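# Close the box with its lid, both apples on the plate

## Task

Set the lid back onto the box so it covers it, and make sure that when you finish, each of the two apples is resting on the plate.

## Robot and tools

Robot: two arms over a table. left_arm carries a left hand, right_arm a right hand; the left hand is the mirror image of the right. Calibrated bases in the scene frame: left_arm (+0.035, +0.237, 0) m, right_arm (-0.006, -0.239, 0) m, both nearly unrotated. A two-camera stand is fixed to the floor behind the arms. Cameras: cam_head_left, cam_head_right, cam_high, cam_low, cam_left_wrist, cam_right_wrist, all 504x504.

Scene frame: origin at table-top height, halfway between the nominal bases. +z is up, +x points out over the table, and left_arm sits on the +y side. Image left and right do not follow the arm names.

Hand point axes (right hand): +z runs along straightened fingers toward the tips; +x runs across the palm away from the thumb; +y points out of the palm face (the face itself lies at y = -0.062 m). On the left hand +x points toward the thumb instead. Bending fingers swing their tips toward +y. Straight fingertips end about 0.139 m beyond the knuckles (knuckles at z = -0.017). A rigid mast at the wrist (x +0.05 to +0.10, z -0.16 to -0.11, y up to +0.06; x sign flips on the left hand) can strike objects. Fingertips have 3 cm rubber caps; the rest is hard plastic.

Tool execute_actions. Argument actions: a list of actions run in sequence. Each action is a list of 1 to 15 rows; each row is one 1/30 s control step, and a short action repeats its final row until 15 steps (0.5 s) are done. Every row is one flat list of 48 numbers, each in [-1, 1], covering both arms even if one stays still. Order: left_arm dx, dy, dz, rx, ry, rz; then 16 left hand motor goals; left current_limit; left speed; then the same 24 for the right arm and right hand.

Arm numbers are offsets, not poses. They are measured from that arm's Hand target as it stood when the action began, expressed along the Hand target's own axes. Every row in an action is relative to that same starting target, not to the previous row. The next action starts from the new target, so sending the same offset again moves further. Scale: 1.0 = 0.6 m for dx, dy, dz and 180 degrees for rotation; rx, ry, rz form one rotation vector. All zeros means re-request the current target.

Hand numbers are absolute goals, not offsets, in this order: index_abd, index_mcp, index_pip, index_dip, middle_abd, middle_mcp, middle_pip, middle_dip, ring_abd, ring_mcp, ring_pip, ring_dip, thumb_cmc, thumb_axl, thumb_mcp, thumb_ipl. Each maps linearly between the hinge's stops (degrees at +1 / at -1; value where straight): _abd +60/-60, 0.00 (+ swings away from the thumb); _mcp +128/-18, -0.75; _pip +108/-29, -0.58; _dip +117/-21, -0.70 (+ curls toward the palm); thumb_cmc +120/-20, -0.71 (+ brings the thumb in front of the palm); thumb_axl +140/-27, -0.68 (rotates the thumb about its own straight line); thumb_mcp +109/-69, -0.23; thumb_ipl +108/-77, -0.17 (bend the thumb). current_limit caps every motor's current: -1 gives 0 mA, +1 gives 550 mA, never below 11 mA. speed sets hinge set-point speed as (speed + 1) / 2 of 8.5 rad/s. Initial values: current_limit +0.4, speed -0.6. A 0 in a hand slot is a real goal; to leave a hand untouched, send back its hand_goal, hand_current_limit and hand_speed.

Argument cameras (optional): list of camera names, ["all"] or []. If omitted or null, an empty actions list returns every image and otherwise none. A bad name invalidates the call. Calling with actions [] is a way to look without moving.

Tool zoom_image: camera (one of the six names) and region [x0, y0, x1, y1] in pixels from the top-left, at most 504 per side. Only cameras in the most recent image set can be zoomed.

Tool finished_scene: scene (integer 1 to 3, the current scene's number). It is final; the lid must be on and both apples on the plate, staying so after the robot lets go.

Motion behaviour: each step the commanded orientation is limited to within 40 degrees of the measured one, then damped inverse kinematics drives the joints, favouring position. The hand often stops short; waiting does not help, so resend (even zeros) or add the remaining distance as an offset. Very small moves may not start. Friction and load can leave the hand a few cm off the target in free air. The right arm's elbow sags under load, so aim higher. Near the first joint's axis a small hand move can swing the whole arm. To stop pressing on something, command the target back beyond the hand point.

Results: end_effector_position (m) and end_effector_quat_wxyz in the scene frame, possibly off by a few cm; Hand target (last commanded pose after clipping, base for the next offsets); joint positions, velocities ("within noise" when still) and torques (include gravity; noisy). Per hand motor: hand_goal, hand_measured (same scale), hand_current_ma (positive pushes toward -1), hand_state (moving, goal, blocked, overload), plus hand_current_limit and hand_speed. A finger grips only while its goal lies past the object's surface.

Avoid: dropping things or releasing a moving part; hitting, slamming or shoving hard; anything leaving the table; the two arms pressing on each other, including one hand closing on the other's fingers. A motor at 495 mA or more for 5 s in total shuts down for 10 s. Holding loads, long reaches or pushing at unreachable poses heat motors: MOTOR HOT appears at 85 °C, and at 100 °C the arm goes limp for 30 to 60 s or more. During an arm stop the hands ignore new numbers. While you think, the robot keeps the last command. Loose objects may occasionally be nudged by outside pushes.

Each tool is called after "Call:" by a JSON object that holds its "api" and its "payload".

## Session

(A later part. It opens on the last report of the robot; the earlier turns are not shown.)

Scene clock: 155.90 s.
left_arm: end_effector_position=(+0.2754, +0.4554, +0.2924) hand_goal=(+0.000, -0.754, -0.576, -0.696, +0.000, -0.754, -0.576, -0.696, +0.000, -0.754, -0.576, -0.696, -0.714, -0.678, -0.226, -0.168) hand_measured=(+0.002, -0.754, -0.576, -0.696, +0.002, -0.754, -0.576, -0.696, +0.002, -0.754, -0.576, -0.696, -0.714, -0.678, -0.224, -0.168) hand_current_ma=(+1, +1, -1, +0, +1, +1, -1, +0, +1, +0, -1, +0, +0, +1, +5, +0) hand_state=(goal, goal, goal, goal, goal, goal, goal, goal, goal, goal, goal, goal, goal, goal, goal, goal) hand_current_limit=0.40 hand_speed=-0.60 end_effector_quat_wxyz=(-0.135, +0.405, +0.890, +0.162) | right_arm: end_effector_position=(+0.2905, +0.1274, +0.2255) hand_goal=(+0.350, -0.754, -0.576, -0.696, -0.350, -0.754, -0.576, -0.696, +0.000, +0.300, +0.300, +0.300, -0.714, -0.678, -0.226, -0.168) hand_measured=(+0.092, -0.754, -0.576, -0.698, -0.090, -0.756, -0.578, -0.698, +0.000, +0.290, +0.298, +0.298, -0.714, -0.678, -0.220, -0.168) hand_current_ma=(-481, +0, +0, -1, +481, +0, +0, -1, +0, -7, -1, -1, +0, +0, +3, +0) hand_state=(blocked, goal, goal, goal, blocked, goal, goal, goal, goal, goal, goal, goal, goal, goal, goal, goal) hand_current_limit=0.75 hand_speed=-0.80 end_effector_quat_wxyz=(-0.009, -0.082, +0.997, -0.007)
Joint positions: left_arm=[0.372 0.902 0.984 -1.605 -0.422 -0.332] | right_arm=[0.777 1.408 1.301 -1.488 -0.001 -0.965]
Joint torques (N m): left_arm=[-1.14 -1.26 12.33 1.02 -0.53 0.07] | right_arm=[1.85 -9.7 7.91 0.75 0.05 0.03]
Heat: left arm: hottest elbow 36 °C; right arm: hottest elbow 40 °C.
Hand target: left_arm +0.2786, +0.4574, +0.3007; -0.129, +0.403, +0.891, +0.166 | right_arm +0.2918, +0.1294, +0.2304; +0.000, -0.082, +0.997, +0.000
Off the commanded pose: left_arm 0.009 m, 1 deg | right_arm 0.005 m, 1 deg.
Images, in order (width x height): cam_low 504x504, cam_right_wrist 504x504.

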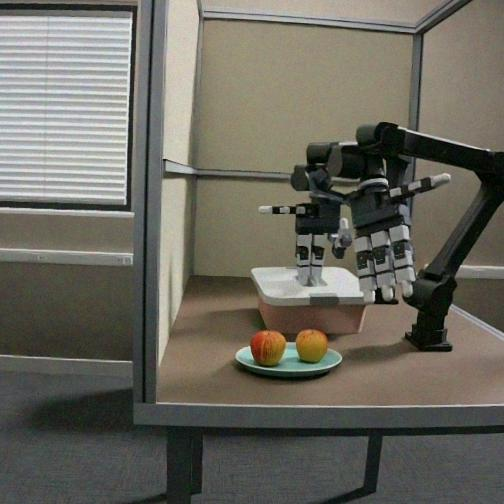

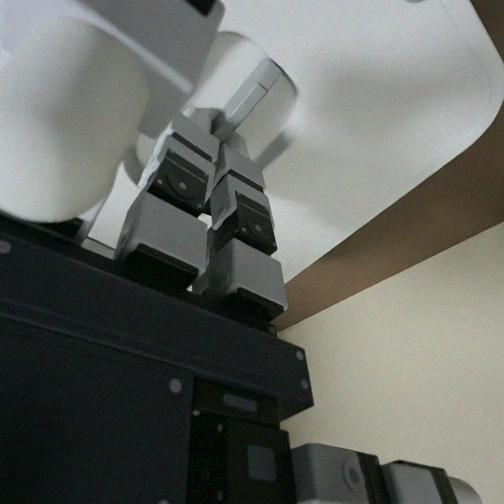

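Call:
{"api": "execute_actions", "payload": {"actions": [[[0,0,0,0,0,0,0,-0.754,-0.576,-0.696,0,-0.754,-0.576,-0.696,0,-0.754,-0.576,-0.696,-0.714,-0.678,-0.226,-0.168,0.4,-0.6,0,0,-0.06,0,0,0,0.35,-0.754,-0.576,-0.696,-0.35,-0.754,-0.576,-0.696,0,0.3,0.3,0.3,-0.714,-0.678,-0.226,-0.168,0.75,-0.8]],[[0,0,0,0,0,0,0,-0.754,-0.576,-0.696,0,-0.754,-0.576,-0.696,0,-0.754,-0.576,-0.696,-0.714,-0.678,-0.226,-0.168,0.4,-0.6,0,0,-0.03,0,0,0,0.35,-0.754,-0.576,-0.696,-0.35,-0.754,-0.576,-0.696,0,0.3,0.3,0.3,-0.714,-0.678,-0.226,-0.168,0.75,-0.8]]], "cameras": ["cam_head_left", "cam_low", "cam_right_wrist"]}}

Call:
{"api": "zoom_image", "payload": {"camera": "cam_low", "region": [240, 230, 380, 350]}}

Call:
{"api": "zoom_image", "payload": {"camera": "cam_head_left", "region": [170, 250, 350, 410]}}

Call:
{"api": "zoom_image", "payload": {"camera": "cam_right_wrist", "region": [100, 0, 350, 250]}}

Scene clock: 159.57 s.
left_arm: end_effector_position=(+0.2754, +0.4554, +0.2924) hand_goal=(+0.000, -0.754, -0.576, -0.696, +0.000, -0.754, -0.576, -0.696, +0.000, -0.754, -0.576, -0.696, -0.714, -0.678, -0.226, -0.168) hand_measured=(+0.002, -0.754, -0.576, -0.696, +0.002, -0.754, -0.576, -0.696, +0.002, -0.754, -0.576, -0.696, -0.714, -0.678, -0.224, -0.168) hand_current_ma=(+1, +1, -1, +0, +1, +1, -1, +0, +1, +0, -1, +0, +0, +1, +5, +0) hand_state=(goal, goal, goal, goal, goal, goal, goal, goal, goal, goal, goal, goal, goal, goal, goal, goal) hand_current_limit=0.40 hand_speed=-0.60 end_effector_quat_wxyz=(-0.135, +0.405, +0.890, +0.162) | right_arm: end_effector_position=(+0.2834, +0.1201, +0.2468) hand_goal=(+0.350, -0.754, -0.576, -0.696, -0.350, -0.754, -0.576, -0.696, +0.000, +0.300, +0.300, +0.300, -0.714, -0.678, -0.226, -0.168) hand_measured=(+0.092, -0.750, -0.574, -0.696, -0.094, -0.752, -0.574, -0.696, +0.000, +0.290, +0.298, +0.298, -0.714, -0.678, -0.220, -0.168) hand_current_ma=(-481, +2, +0, +0, +481, +1, +0, +0, +0, -7, -1, -1, +0, +0, +3, +0) hand_state=(blocked, goal, goal, goal, blocked, goal, goal, goal, goal, goal, goal, goal, goal, goal, goal, goal) hand_current_limit=0.75 hand_speed=-0.80 end_effector_quat_wxyz=(-0.028, -0.082, +0.996, -0.024)
Joint positions: left_arm=[0.372 0.902 0.984 -1.605 -0.422 -0.332] | right_arm=[0.777 1.409 1.365 -1.6 0.001 -0.965]
Joint torques (N m): left_arm=[-1.08 -0.97 12.29 1.02 -0.52 0.07] | right_arm=[0.85 -10.4 12.94 -0.64 -0.02 -0.01]
Heat: left arm: hottest elbow 36 °C; right arm: hottest elbow 40 °C.
Hand target: left_arm +0.2786, +0.4574, +0.3007; -0.129, +0.403, +0.891, +0.166 | right_arm +0.2919, +0.1295, +0.2844; +0.000, -0.082, +0.997, +0.000
Off the commanded pose: left_arm 0.009 m, 1 deg | right_arm 0.040 m, 4 deg.
Images, in order (width x height): cam_head_left 504x504, cam_low 504x504, cam_right_wrist 504x504.

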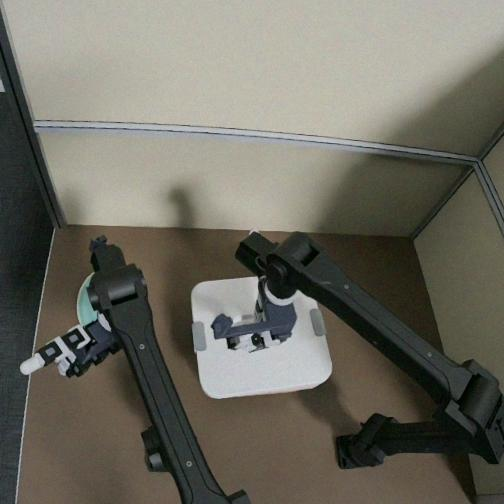

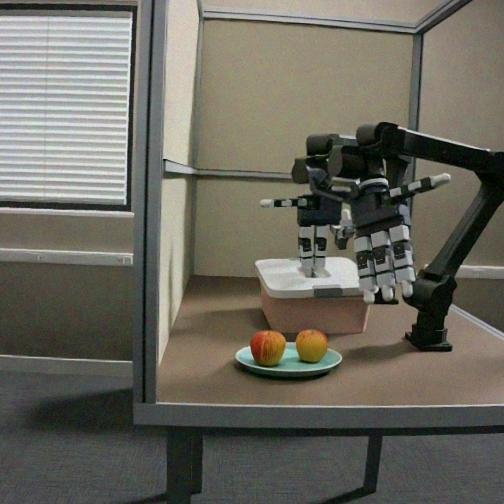

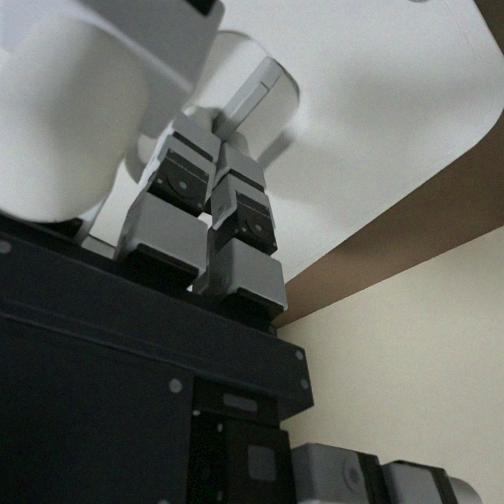

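Scaled by 3.600.

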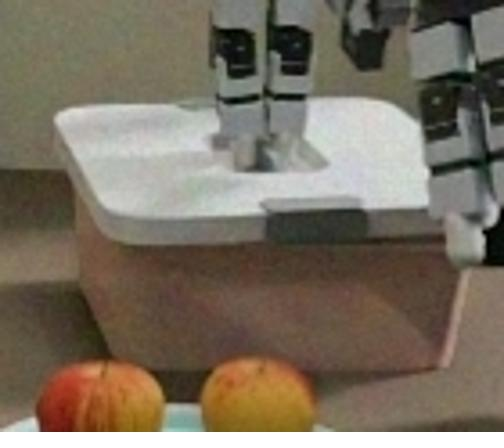

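Scaled by 2.800.

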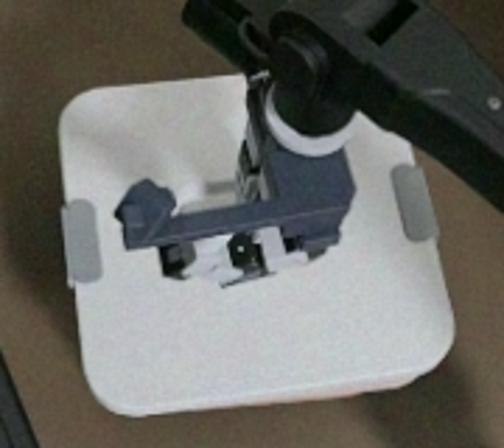

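Scaled by 2.016.

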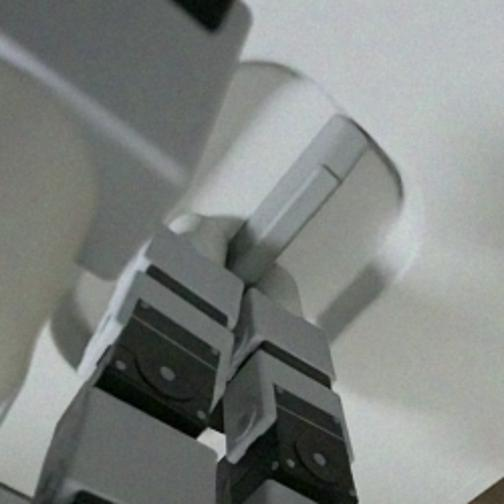

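Call:
{"api": "execute_actions", "payload": {"actions": [[[0,0,0,0,0,0,0,-0.754,-0.576,-0.696,0,-0.754,-0.576,-0.696,0,-0.754,-0.576,-0.696,-0.714,-0.678,-0.226,-0.168,0.4,-0.6,0.026,-0.0957,-0.0583,-0.0224,-0.0205,0,0.35,-0.754,-0.576,-0.696,-0.35,-0.754,-0.576,-0.696,0,0.3,0.3,0.3,-0.714,-0.678,-0.226,-0.168,0.75,-0.8]],[[0,0,0,0,0,0,0,-0.754,-0.576,-0.696,0,-0.754,-0.576,-0.696,0,-0.754,-0.576,-0.696,-0.714,-0.678,-0.226,-0.168,0.4,-0.6,0.019,-0.115,-0.0093,0,0,0,0.35,-0.754,-0.576,-0.696,-0.35,-0.754,-0.576,-0.696,0,0.3,0.3,0.3,-0.714,-0.678,-0.226,-0.168,0.75,-0.8]]], "cameras": ["cam_head_left", "cam_low", "cam_head_right", "cam_high"]}}

Call:
{"api": "zoom_image", "payload": {"camera": "cam_low", "region": [240, 230, 380, 350]}}

Call:
{"api": "zoom_image", "payload": {"camera": "cam_head_left", "region": [180, 260, 360, 420]}}

Call:
{"api": "zoom_image", "payload": {"camera": "cam_head_right", "region": [170, 250, 350, 410]}}

Scene clock: 162.93 s.
left_arm: end_effector_position=(+0.2754, +0.4554, +0.2924) hand_goal=(+0.000, -0.754, -0.576, -0.696, +0.000, -0.754, -0.576, -0.696, +0.000, -0.754, -0.576, -0.696, -0.714, -0.678, -0.226, -0.168) hand_measured=(+0.002, -0.754, -0.576, -0.696, +0.002, -0.754, -0.576, -0.696, +0.002, -0.754, -0.576, -0.696, -0.714, -0.678, -0.224, -0.168) hand_current_ma=(+1, +1, -1, +0, +1, +1, -1, +0, +1, +0, -1, +0, +0, +1, +5, +0) hand_state=(goal, goal, goal, goal, goal, goal, goal, goal, goal, goal, goal, goal, goal, goal, goal, goal) hand_current_limit=0.40 hand_speed=-0.60 end_effector_quat_wxyz=(-0.135, +0.405, +0.890, +0.162) | right_arm: end_effector_position=(+0.2879, -0.0040, +0.3032) hand_goal=(+0.350, -0.754, -0.576, -0.696, -0.350, -0.754, -0.576, -0.696, +0.000, +0.300, +0.300, +0.300, -0.714, -0.678, -0.226, -0.168) hand_measured=(+0.092, -0.752, -0.576, -0.694, -0.096, -0.760, -0.580, -0.696, +0.000, +0.290, +0.298, +0.298, -0.714, -0.678, -0.220, -0.168) hand_current_ma=(-481, +0, +0, +0, +481, -2, -2, +0, +0, -7, -1, -1, +0, +0, +3, +0) hand_state=(blocked, goal, goal, goal, blocked, goal, goal, goal, goal, goal, goal, goal, goal, goal, goal, goal) hand_current_limit=0.75 hand_speed=-0.80 end_effector_quat_wxyz=(+0.015, -0.071, +0.997, +0.030)
Joint positions: left_arm=[0.372 0.902 0.984 -1.605 -0.422 -0.332] | right_arm=[0.465 1.147 1.254 -1.628 -0.045 -1.253]
Joint torques (N m): left_arm=[-1.08 -1.14 12.31 1.03 -0.51 0.08] | right_arm=[2.55 -6.12 10.24 0.02 -0.21 -0.09]
Heat: left arm: hottest elbow 36 °C; right arm: hottest elbow 40 °C.
Hand target: left_arm +0.2786, +0.4574, +0.3007; -0.129, +0.403, +0.891, +0.166 | right_arm +0.2858, +0.0001, +0.3194; +0.029, -0.082, +0.996, +0.037
Off the commanded pose: left_arm 0.009 m, 1 deg | right_arm 0.017 m, 2 deg.
Images, in order (width x height): cam_head_left 504x504, cam_head_right 504x504, cam_high 504x504, cam_low 504x504.

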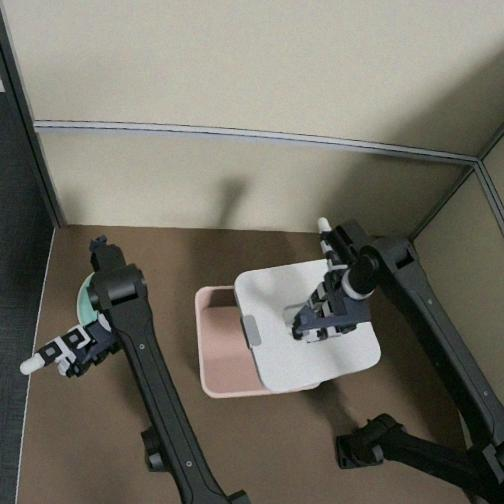

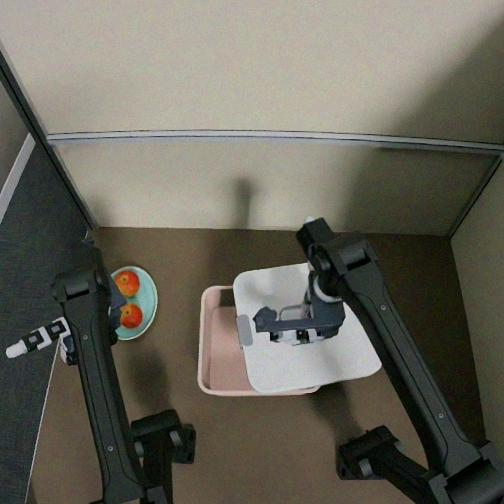

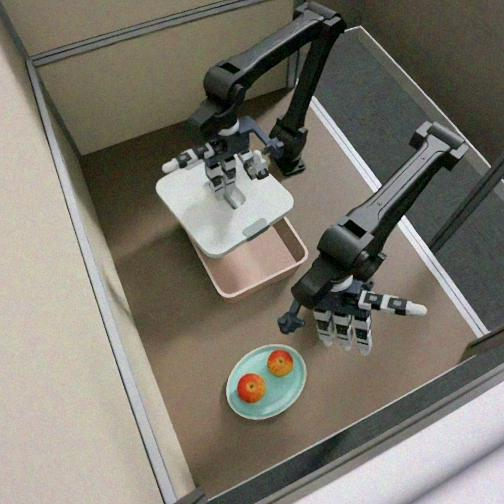

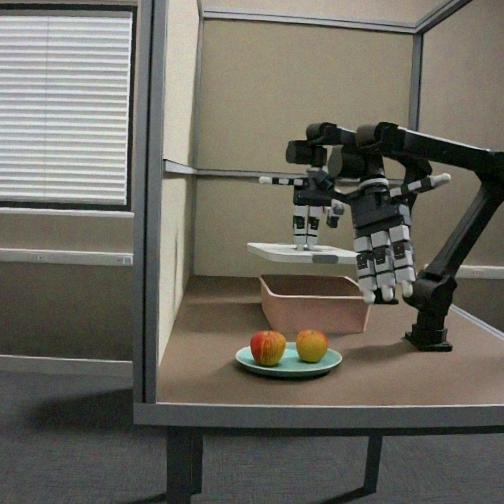

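Scaled by 3.600.

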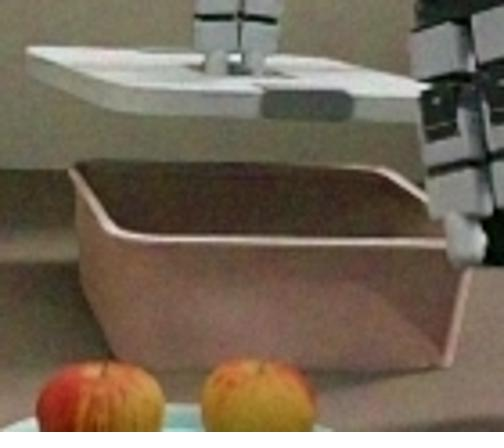

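Scaled by 2.800.

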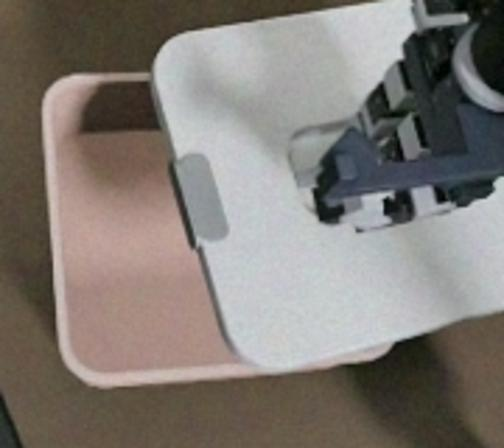

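Scaled by 2.800.

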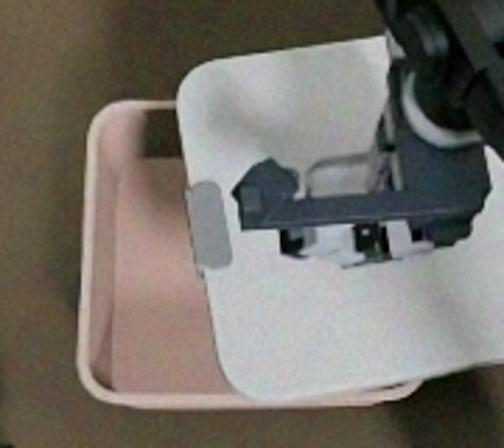

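Call:
{"api": "execute_actions", "payload": {"actions": [[[0,0,0,0,0,0,0,-0.754,-0.576,-0.696,0,-0.754,-0.576,-0.696,0,-0.754,-0.576,-0.696,-0.714,-0.678,-0.226,-0.168,0.4,-0.6,-0.0153,0.0717,0.006,0.0014,-0.0015,0.0221,0.35,-0.754,-0.576,-0.696,-0.35,-0.754,-0.576,-0.696,0,0.3,0.3,0.3,-0.714,-0.678,-0.226,-0.168,0.75,-0.8]],[[0,0,0,0,0,0,0,-0.754,-0.576,-0.696,0,-0.754,-0.576,-0.696,0,-0.754,-0.576,-0.696,-0.714,-0.678,-0.226,-0.168,0.4,-0.6,-0.0102,0.0727,0.006,0.0014,-0.0015,0.0221,0.35,-0.754,-0.576,-0.696,-0.35,-0.754,-0.576,-0.696,0,0.3,0.3,0.3,-0.714,-0.678,-0.226,-0.168,0.75,-0.8]],[[0,0,0,0,0,0,0,-0.754,-0.576,-0.696,0,-0.754,-0.576,-0.696,0,-0.754,-0.576,-0.696,-0.714,-0.678,-0.226,-0.168,0.4,-0.6,-0.0051,0.0733,0.006,0.0014,-0.0015,0.0221,0.35,-0.754,-0.576,-0.696,-0.35,-0.754,-0.576,-0.696,0,0.3,0.3,0.3,-0.714,-0.678,-0.226,-0.168,0.75,-0.8]]], "cameras": ["cam_head_left", "cam_low", "cam_head_right", "cam_high"]}}

Call:
{"api": "zoom_image", "payload": {"camera": "cam_low", "region": [240, 230, 380, 350]}}

Call:
{"api": "zoom_image", "payload": {"camera": "cam_head_left", "region": [180, 260, 360, 420]}}

Call:
{"api": "zoom_image", "payload": {"camera": "cam_head_right", "region": [170, 250, 350, 410]}}

Scene clock: 168.50 s.
left_arm: end_effector_position=(+0.2754, +0.4554, +0.2924) hand_goal=(+0.000, -0.754, -0.576, -0.696, +0.000, -0.754, -0.576, -0.696, +0.000, -0.754, -0.576, -0.696, -0.714, -0.678, -0.226, -0.168) hand_measured=(+0.002, -0.754, -0.576, -0.696, +0.002, -0.754, -0.576, -0.696, +0.002, -0.754, -0.576, -0.696, -0.714, -0.678, -0.224, -0.168) hand_current_ma=(+1, +1, -1, +0, +1, +1, -1, +0, +1, +0, -1, +0, +0, +1, +5, +0) hand_state=(goal, goal, goal, goal, goal, goal, goal, goal, goal, goal, goal, goal, goal, goal, goal, goal) hand_current_limit=0.40 hand_speed=-0.60 end_effector_quat_wxyz=(-0.135, +0.405, +0.890, +0.162) | right_arm: end_effector_position=(+0.2780, +0.1221, +0.2815) hand_goal=(+0.350, -0.754, -0.576, -0.696, -0.350, -0.754, -0.576, -0.696, +0.000, +0.300, +0.300, +0.300, -0.714, -0.678, -0.226, -0.168) hand_measured=(+0.092, -0.746, -0.574, -0.694, -0.096, -0.754, -0.578, -0.698, +0.000, +0.290, +0.298, +0.298, -0.714, -0.678, -0.220, -0.168) hand_current_ma=(-481, +4, +1, +0, +481, +0, +0, +0, +0, -7, -1, -1, +0, +0, +3, +0) hand_state=(blocked, goal, goal, goal, blocked, goal, goal, goal, goal, goal, goal, goal, goal, goal, goal, goal) hand_current_limit=0.75 hand_speed=-0.80 end_effector_quat_wxyz=(+0.004, +0.015, +1.000, +0.004)
Joint positions: left_arm=[0.372 0.902 0.984 -1.605 -0.422 -0.332] | right_arm=[0.827 1.324 1.36 -1.596 0 -0.72]
Joint torques (N m): left_arm=[-1.08 -1.08 12.34 1.02 -0.53 0.06] | right_arm=[1.32 -9 12.93 0.55 0.11 0.12]
Heat: left arm: hottest elbow 36 °C; right arm: hottest elbow 40 °C.
Hand target: left_arm +0.2786, +0.4574, +0.3007; -0.129, +0.403, +0.891, +0.166 | right_arm +0.2921, +0.1326, +0.3189; +0.033, +0.022, +0.999, +0.034
Off the commanded pose: left_arm 0.009 m, 1 deg | right_arm 0.041 m, 5 deg.
Images, in order (width x height): cam_head_left 504x504, cam_head_right 504x504, cam_high 504x504, cam_low 504x504.

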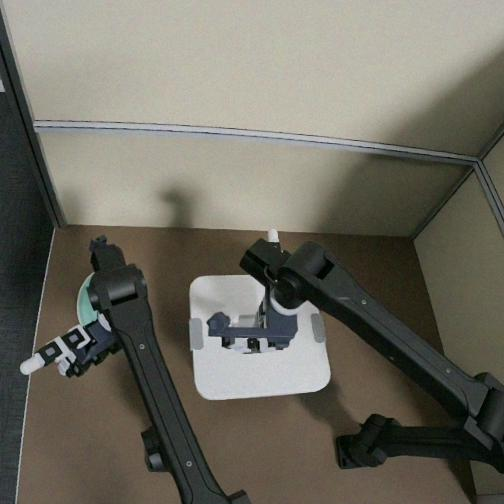

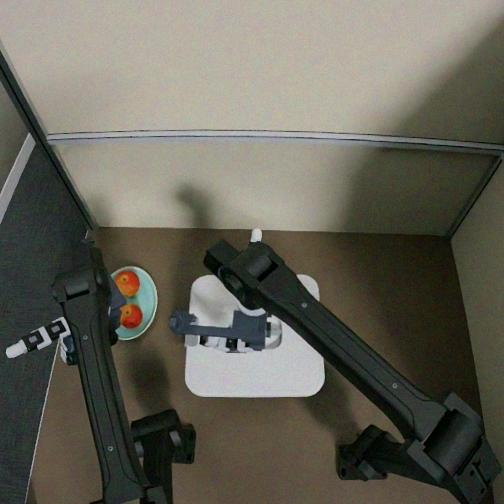

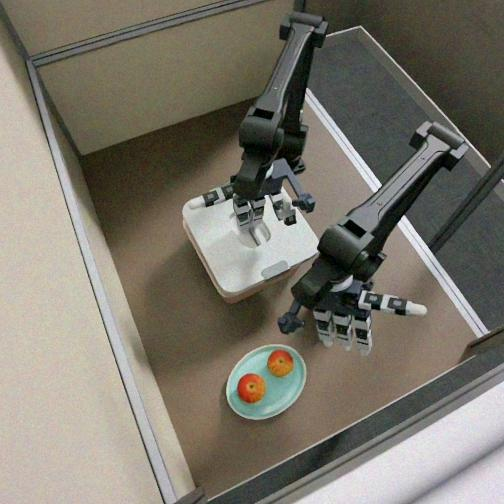

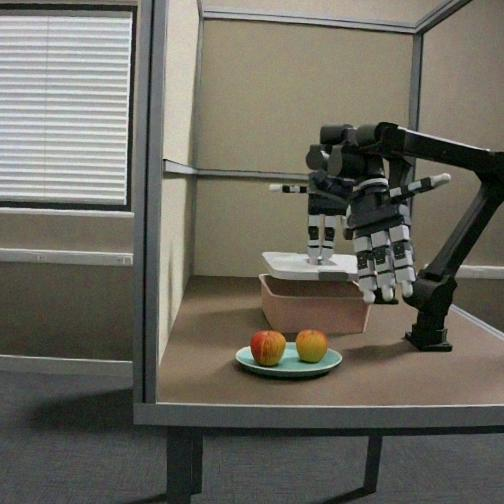

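Scaled by 3.600.

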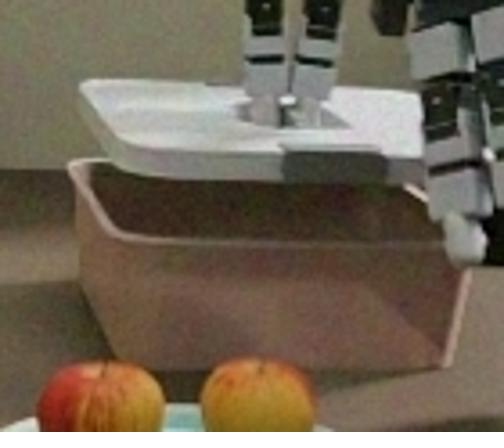

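Scaled by 2.800.

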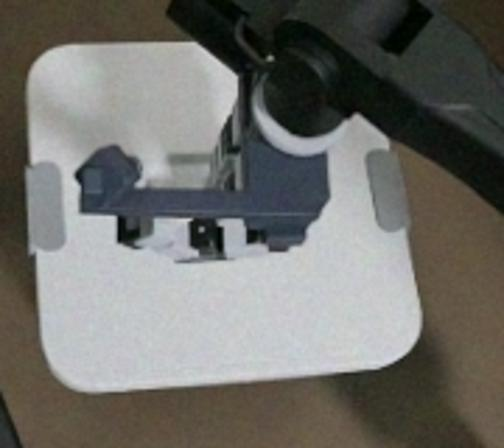

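Scaled by 2.800.

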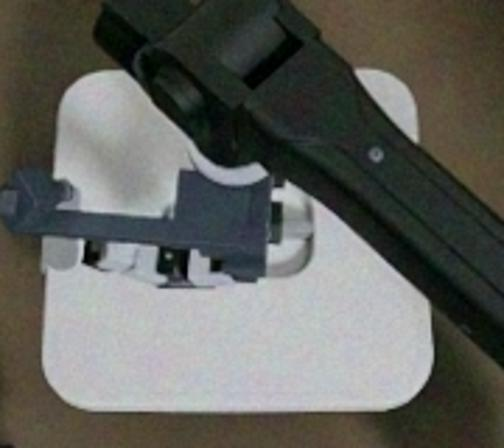

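Call:
{"api": "execute_actions", "payload": {"actions": [[[0,0,0,0,0,0,0,-0.754,-0.576,-0.696,0,-0.754,-0.576,-0.696,0,-0.754,-0.576,-0.696,-0.714,-0.678,-0.226,-0.168,0.4,-0.6,-0.0057,0.0133,0.0314,0,0,0,0.35,-0.754,-0.576,-0.696,-0.35,-0.754,-0.576,-0.696,0,0.3,0.3,0.3,-0.714,-0.678,-0.226,-0.168,0.75,-0.8]],[[0,0,0,0,0,0,0,-0.754,-0.576,-0.696,0,-0.754,-0.576,-0.696,0,-0.754,-0.576,-0.696,-0.714,-0.678,-0.226,-0.168,0.4,-0.6,0,0,0.01,0,0,0,0.35,-0.754,-0.576,-0.696,-0.35,-0.754,-0.576,-0.696,0,0.3,0.3,0.3,-0.714,-0.678,-0.226,-0.168,0.75,-0.8]]], "cameras": ["cam_head_left", "cam_low", "cam_head_right", "cam_high"]}}

Call:
{"api": "zoom_image", "payload": {"camera": "cam_low", "region": [240, 230, 380, 350]}}

Call:
{"api": "zoom_image", "payload": {"camera": "cam_head_left", "region": [180, 260, 360, 420]}}

Call:
{"api": "zoom_image", "payload": {"camera": "cam_high", "region": [160, 160, 330, 320]}}

Scene clock: 174.17 s.
left_arm: end_effector_position=(+0.2754, +0.4554, +0.2924) hand_goal=(+0.000, -0.754, -0.576, -0.696, +0.000, -0.754, -0.576, -0.696, +0.000, -0.754, -0.576, -0.696, -0.714, -0.678, -0.226, -0.168) hand_measured=(+0.002, -0.754, -0.576, -0.696, +0.002, -0.754, -0.576, -0.696, +0.002, -0.754, -0.576, -0.696, -0.714, -0.678, -0.224, -0.168) hand_current_ma=(+1, +1, -1, +0, +1, +1, -1, +0, +1, +0, -1, +0, +0, +1, +5, +0) hand_state=(goal, goal, goal, goal, goal, goal, goal, goal, goal, goal, goal, goal, goal, goal, goal, goal) hand_current_limit=0.40 hand_speed=-0.60 end_effector_quat_wxyz=(-0.135, +0.405, +0.890, +0.162) | right_arm: end_effector_position=(+0.2898, +0.1336, +0.2769) hand_goal=(+0.350, -0.754, -0.576, -0.696, -0.350, -0.754, -0.576, -0.696, +0.000, +0.300, +0.300, +0.300, -0.714, -0.678, -0.226, -0.168) hand_measured=(+0.092, -0.748, -0.574, -0.694, -0.096, -0.756, -0.578, -0.698, +0.000, +0.290, +0.298, +0.298, -0.714, -0.678, -0.220, -0.168) hand_current_ma=(-481, +2, +1, +0, +481, -1, +0, +0, +0, -7, -1, -1, +0, +0, +3, +0) hand_state=(blocked, goal, goal, goal, blocked, goal, goal, goal, goal, goal, goal, goal, goal, goal, goal, goal) hand_current_limit=0.75 hand_speed=-0.80 end_effector_quat_wxyz=(+0.015, +0.018, +1.000, +0.016)
Joint positions: left_arm=[0.372 0.902 0.984 -1.605 -0.422 -0.332] | right_arm=[0.827 1.344 1.36 -1.543 0.002 -0.713]
Joint torques (N m): left_arm=[-0.91 -1.14 12.31 1.02 -0.53 0.06] | right_arm=[0.91 -9 10.43 1.14 0.14 0.05]
Heat: left arm: hottest elbow 36 °C; right arm: hottest elbow 41 °C.
Hand target: left_arm +0.2786, +0.4574, +0.3007; -0.129, +0.403, +0.891, +0.166 | right_arm +0.2975, +0.1420, +0.2950; +0.033, +0.022, +0.999, +0.034
Off the commanded pose: left_arm 0.009 m, 1 deg | right_arm 0.021 m, 3 deg.
Images, in order (width x height): cam_head_left 504x504, cam_head_right 504x504, cam_high 504x504, cam_low 504x504.

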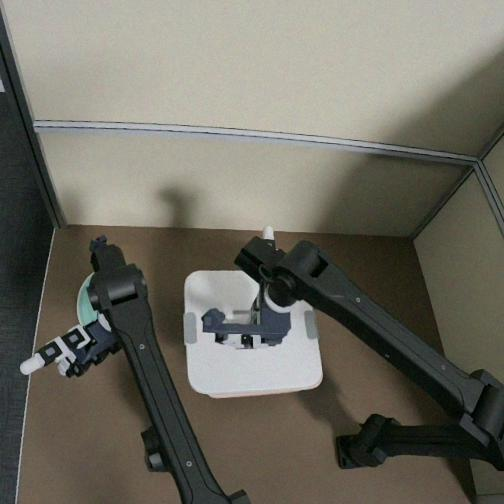

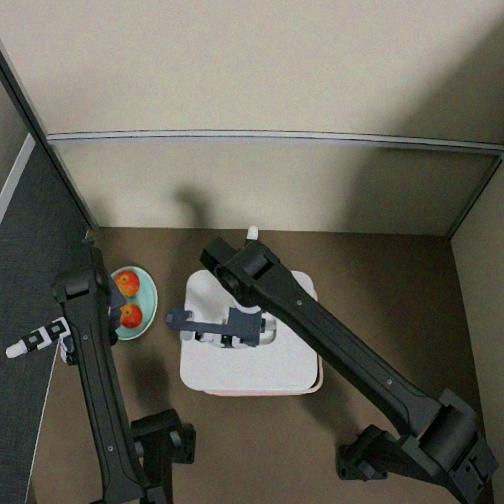

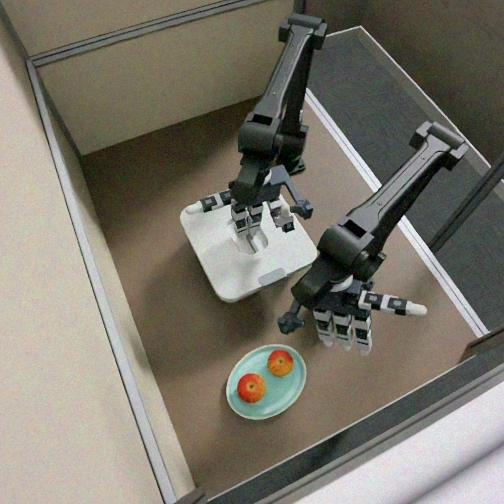

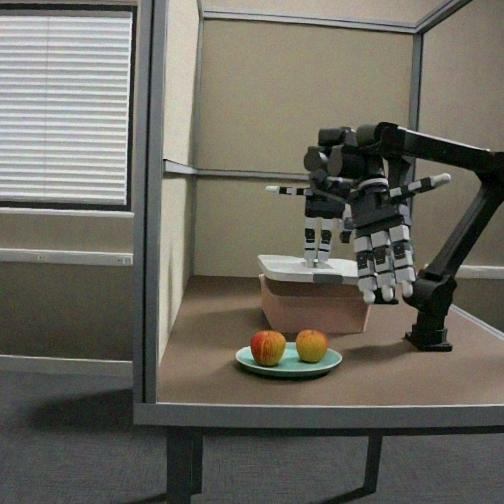

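Scaled by 3.600.

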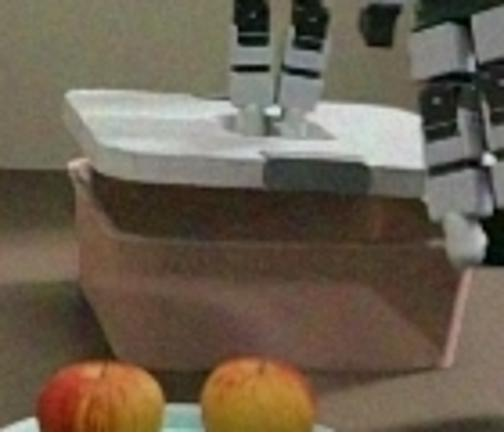

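Scaled by 2.800.

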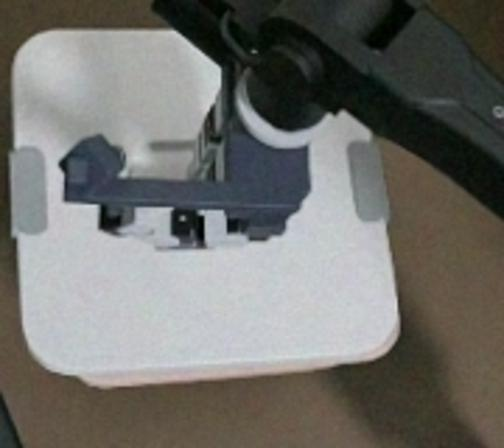

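Scaled by 2.965.

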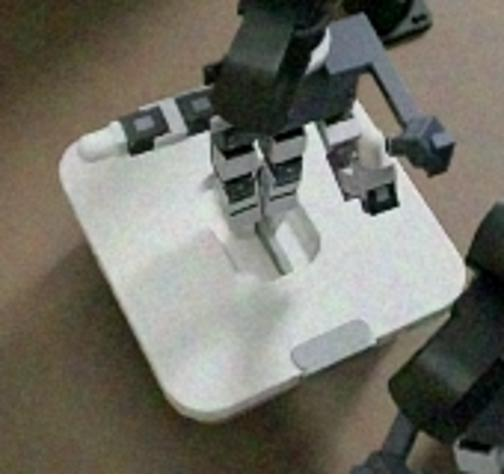

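Call:
{"api": "execute_actions", "payload": {"actions": [[[0,0,0,0,0,0,0,-0.754,-0.576,-0.696,0,-0.754,-0.576,-0.696,0,-0.754,-0.576,-0.696,-0.714,-0.678,-0.226,-0.168,0.4,-0.6,0.0165,-0.0125,0.023,0,0,0,0.35,-0.754,-0.576,-0.696,-0.35,-0.754,-0.576,-0.696,0,0.3,0.3,0.3,-0.714,-0.678,-0.226,-0.168,0.75,-0.8]]], "cameras": ["cam_head_left", "cam_low", "cam_head_right", "cam_high"]}}

Call:
{"api": "zoom_image", "payload": {"camera": "cam_low", "region": [240, 230, 380, 350]}}

Call:
{"api": "zoom_image", "payload": {"camera": "cam_head_left", "region": [180, 260, 360, 420]}}

Call:
{"api": "zoom_image", "payload": {"camera": "cam_high", "region": [160, 160, 330, 320]}}

Scene clock: 176.27 s.
left_arm: end_effector_position=(+0.2754, +0.4554, +0.2924) hand_goal=(+0.000, -0.754, -0.576, -0.696, +0.000, -0.754, -0.576, -0.696, +0.000, -0.754, -0.576, -0.696, -0.714, -0.678, -0.226, -0.168) hand_measured=(+0.002, -0.754, -0.576, -0.696, +0.002, -0.754, -0.576, -0.696, +0.002, -0.754, -0.576, -0.696, -0.714, -0.678, -0.224, -0.168) hand_current_ma=(+1, +1, -1, +0, +1, +1, -1, +0, +1, +0, -1, +0, +0, +1, +5, +0) hand_state=(goal, goal, goal, goal, goal, goal, goal, goal, goal, goal, goal, goal, goal, goal, goal, goal) hand_current_limit=0.40 hand_speed=-0.60 end_effector_quat_wxyz=(-0.135, +0.405, +0.890, +0.162) | right_arm: end_effector_position=(+0.2865, +0.1298, +0.2584) hand_goal=(+0.350, -0.754, -0.576, -0.696, -0.350, -0.754, -0.576, -0.696, +0.000, +0.300, +0.300, +0.300, -0.714, -0.678, -0.226, -0.168) hand_measured=(+0.092, -0.748, -0.574, -0.694, -0.096, -0.756, -0.578, -0.698, +0.000, +0.290, +0.298, +0.298, -0.714, -0.678, -0.220, -0.168) hand_current_ma=(-481, +2, +0, +0, +481, +0, +0, +0, +0, -7, -1, -1, +0, +0, +3, +0) hand_state=(blocked, goal, goal, goal, blocked, goal, goal, goal, goal, goal, goal, goal, goal, goal, goal, goal) hand_current_limit=0.75 hand_speed=-0.80 end_effector_quat_wxyz=(+0.012, +0.021, +1.000, +0.012)
Joint positions: left_arm=[0.372 0.902 0.984 -1.605 -0.422 -0.332] | right_arm=[0.828 1.337 1.307 -1.506 0.002 -0.707]
Joint torques (N m): left_arm=[-1.2 -1.2 12.31 1.03 -0.52 0.07] | right_arm=[1.44 -10.46 9.62 1.05 0.08 0.08]
Heat: left arm: hottest elbow 36 °C; right arm: hottest elbow 41 °C.
Hand target: left_arm +0.2786, +0.4574, +0.3007; -0.129, +0.403, +0.891, +0.166 | right_arm +0.2881, +0.1359, +0.2800; +0.033, +0.022, +0.999, +0.034
Off the commanded pose: left_arm 0.009 m, 1 deg | right_arm 0.023 m, 3 deg.
Images, in order (width x height): cam_head_left 504x504, cam_head_right 504x504, cam_high 504x504, cam_low 504x504.

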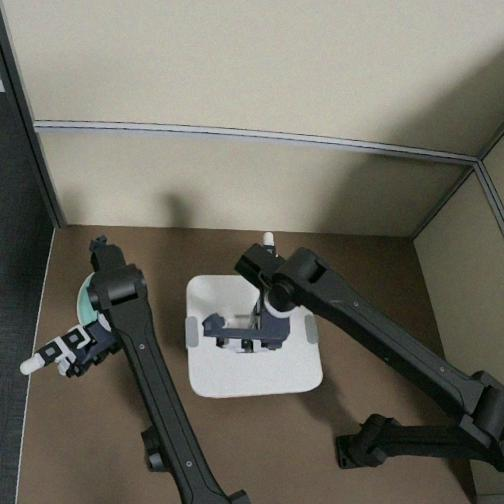

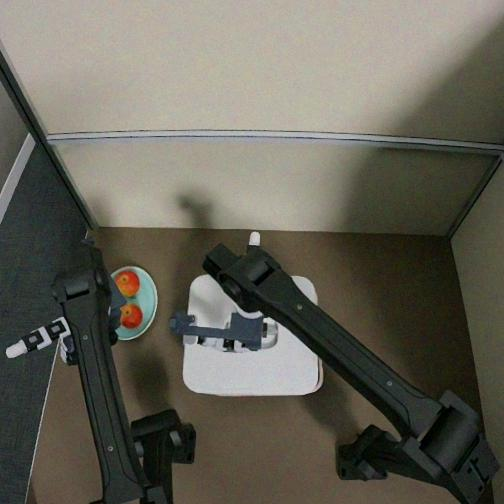

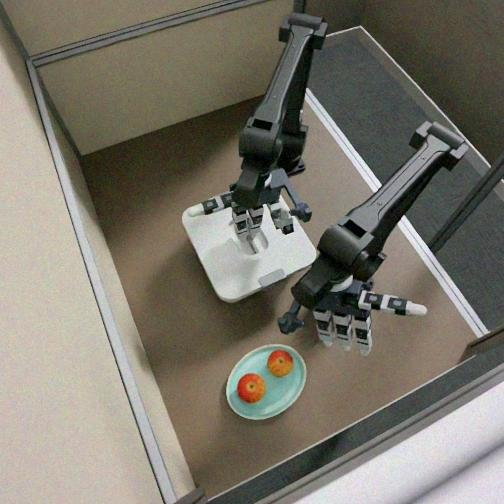

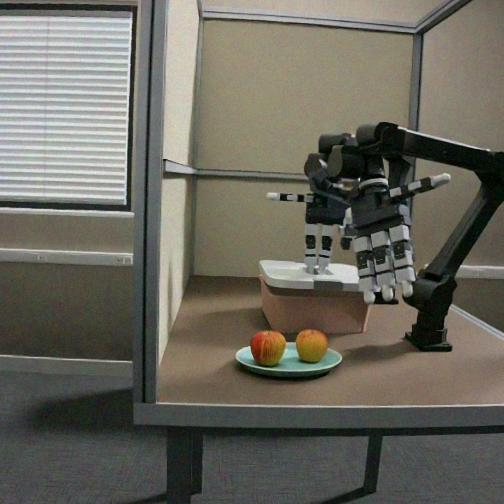

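Scaled by 3.600.

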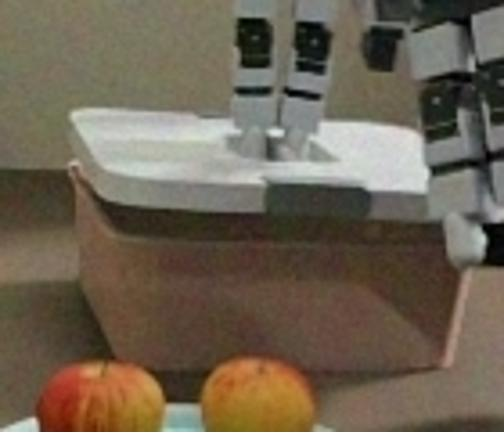

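Scaled by 2.800.

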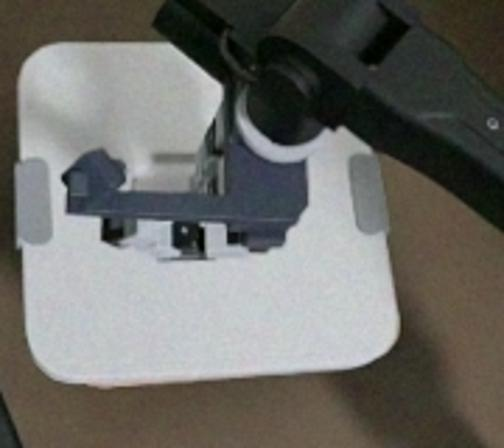

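Scaled by 2.965.

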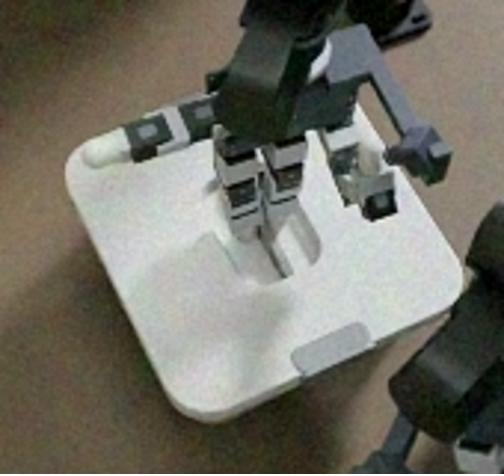

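Call:
{"api": "execute_actions", "payload": {"actions": [[[0,0,0,0,0,0,0,-0.754,-0.576,-0.696,0,-0.754,-0.576,-0.696,0,-0.754,-0.576,-0.696,-0.714,-0.678,-0.226,-0.168,0.4,-0.6,0.0085,-0.0145,0.0235,0,0,0,0.35,-0.754,-0.576,-0.696,-0.35,-0.754,-0.576,-0.696,0,0.3,0.3,0.3,-0.714,-0.678,-0.226,-0.168,0.75,-0.8]]], "cameras": ["cam_head_left", "cam_low", "cam_head_right", "cam_high"]}}

Call:
{"api": "zoom_image", "payload": {"camera": "cam_low", "region": [240, 230, 380, 350]}}

Call:
{"api": "zoom_image", "payload": {"camera": "cam_head_left", "region": [180, 260, 360, 420]}}

Call:
{"api": "zoom_image", "payload": {"camera": "cam_head_right", "region": [170, 250, 350, 410]}}

Scene clock: 178.90 s.
left_arm: end_effector_position=(+0.2754, +0.4554, +0.2924) hand_goal=(+0.000, -0.754, -0.576, -0.696, +0.000, -0.754, -0.576, -0.696, +0.000, -0.754, -0.576, -0.696, -0.714, -0.678, -0.226, -0.168) hand_measured=(+0.002, -0.754, -0.576, -0.696, +0.002, -0.754, -0.576, -0.696, +0.002, -0.754, -0.576, -0.696, -0.714, -0.678, -0.224, -0.168) hand_current_ma=(+1, +1, -1, +0, +1, +1, -1, +0, +1, +0, -1, +0, +0, +1, +5, +0) hand_state=(goal, goal, goal, goal, goal, goal, goal, goal, goal, goal, goal, goal, goal, goal, goal, goal) hand_current_limit=0.40 hand_speed=-0.60 end_effector_quat_wxyz=(-0.135, +0.405, +0.890, +0.162) | right_arm: end_effector_position=(+0.2807, +0.1235, +0.2419) hand_goal=(+0.350, -0.754, -0.576, -0.696, -0.350, -0.754, -0.576, -0.696, +0.000, +0.300, +0.300, +0.300, -0.714, -0.678, -0.226, -0.168) hand_measured=(+0.092, -0.748, -0.574, -0.694, -0.096, -0.756, -0.578, -0.698, +0.000, +0.290, +0.298, +0.298, -0.714, -0.678, -0.220, -0.168) hand_current_ma=(-481, +2, +0, +0, +481, +0, +0, +0, +0, -7, -1, -1, +0, +0, +3, +0) hand_state=(blocked, goal, goal, goal, blocked, goal, goal, goal, goal, goal, goal, goal, goal, goal, goal, goal) hand_current_limit=0.75 hand_speed=-0.80 end_effector_quat_wxyz=(+0.011, +0.021, +1.000, +0.011)
Joint positions: left_arm=[0.372 0.902 0.984 -1.605 -0.422 -0.332] | right_arm=[0.828 1.319 1.247 -1.469 0.002 -0.707]
Joint torques (N m): left_arm=[-1.03 -1.2 12.29 1.09 -0.52 0.07] | right_arm=[1.73 -9.99 9.46 1.14 0.14 0.02]
Heat: left arm: hottest elbow 36 °C; right arm: hottest elbow 41 °C.
Hand target: left_arm +0.2786, +0.4574, +0.3007; -0.129, +0.403, +0.891, +0.166 | right_arm +0.2836, +0.1284, +0.2650; +0.033, +0.022, +0.999, +0.034
Off the commanded pose: left_arm 0.009 m, 1 deg | right_arm 0.024 m, 4 deg.
Images, in order (width x height): cam_head_left 504x504, cam_head_right 504x504, cam_high 504x504, cam_low 504x504.

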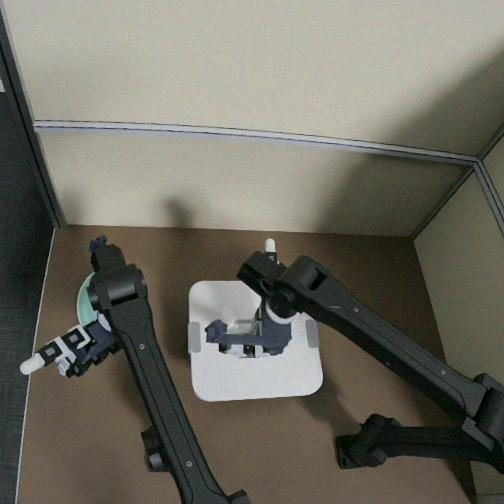

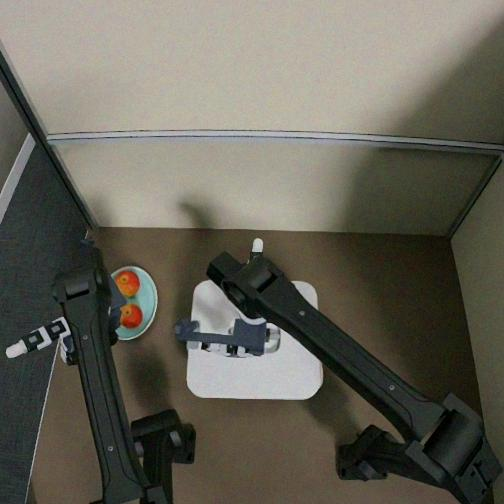

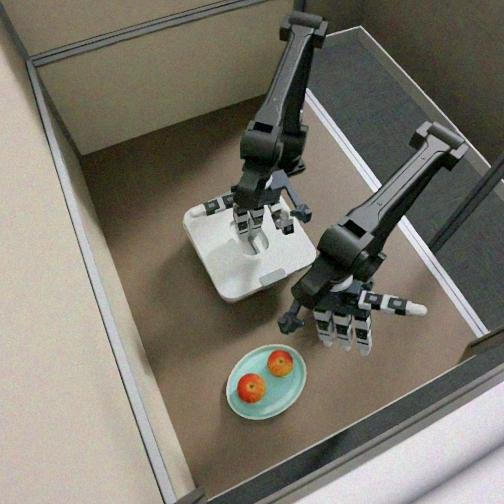

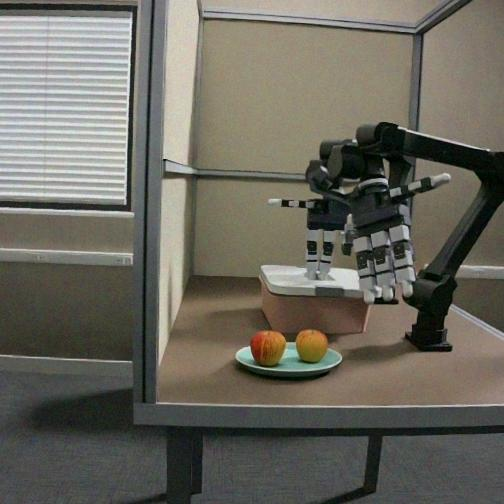

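Scaled by 3.600.

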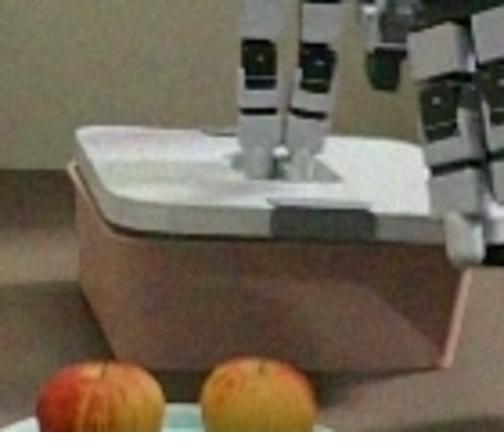

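Scaled by 2.800.

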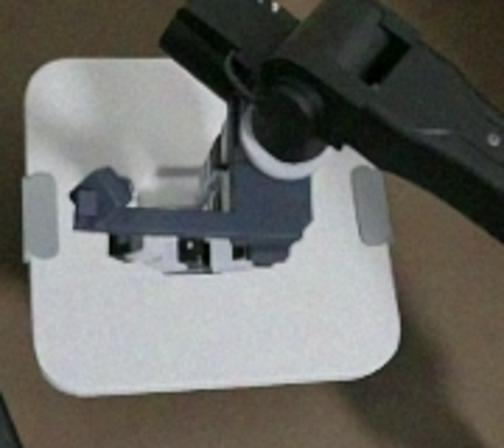

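Scaled by 2.800.

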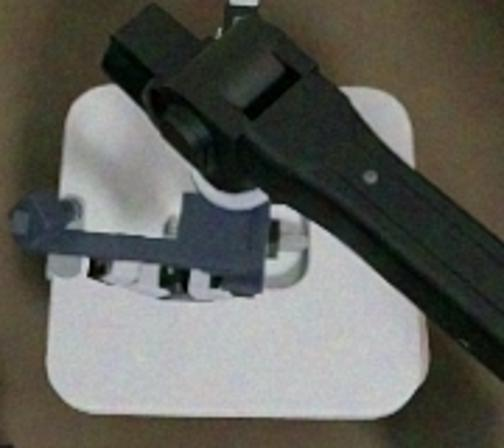

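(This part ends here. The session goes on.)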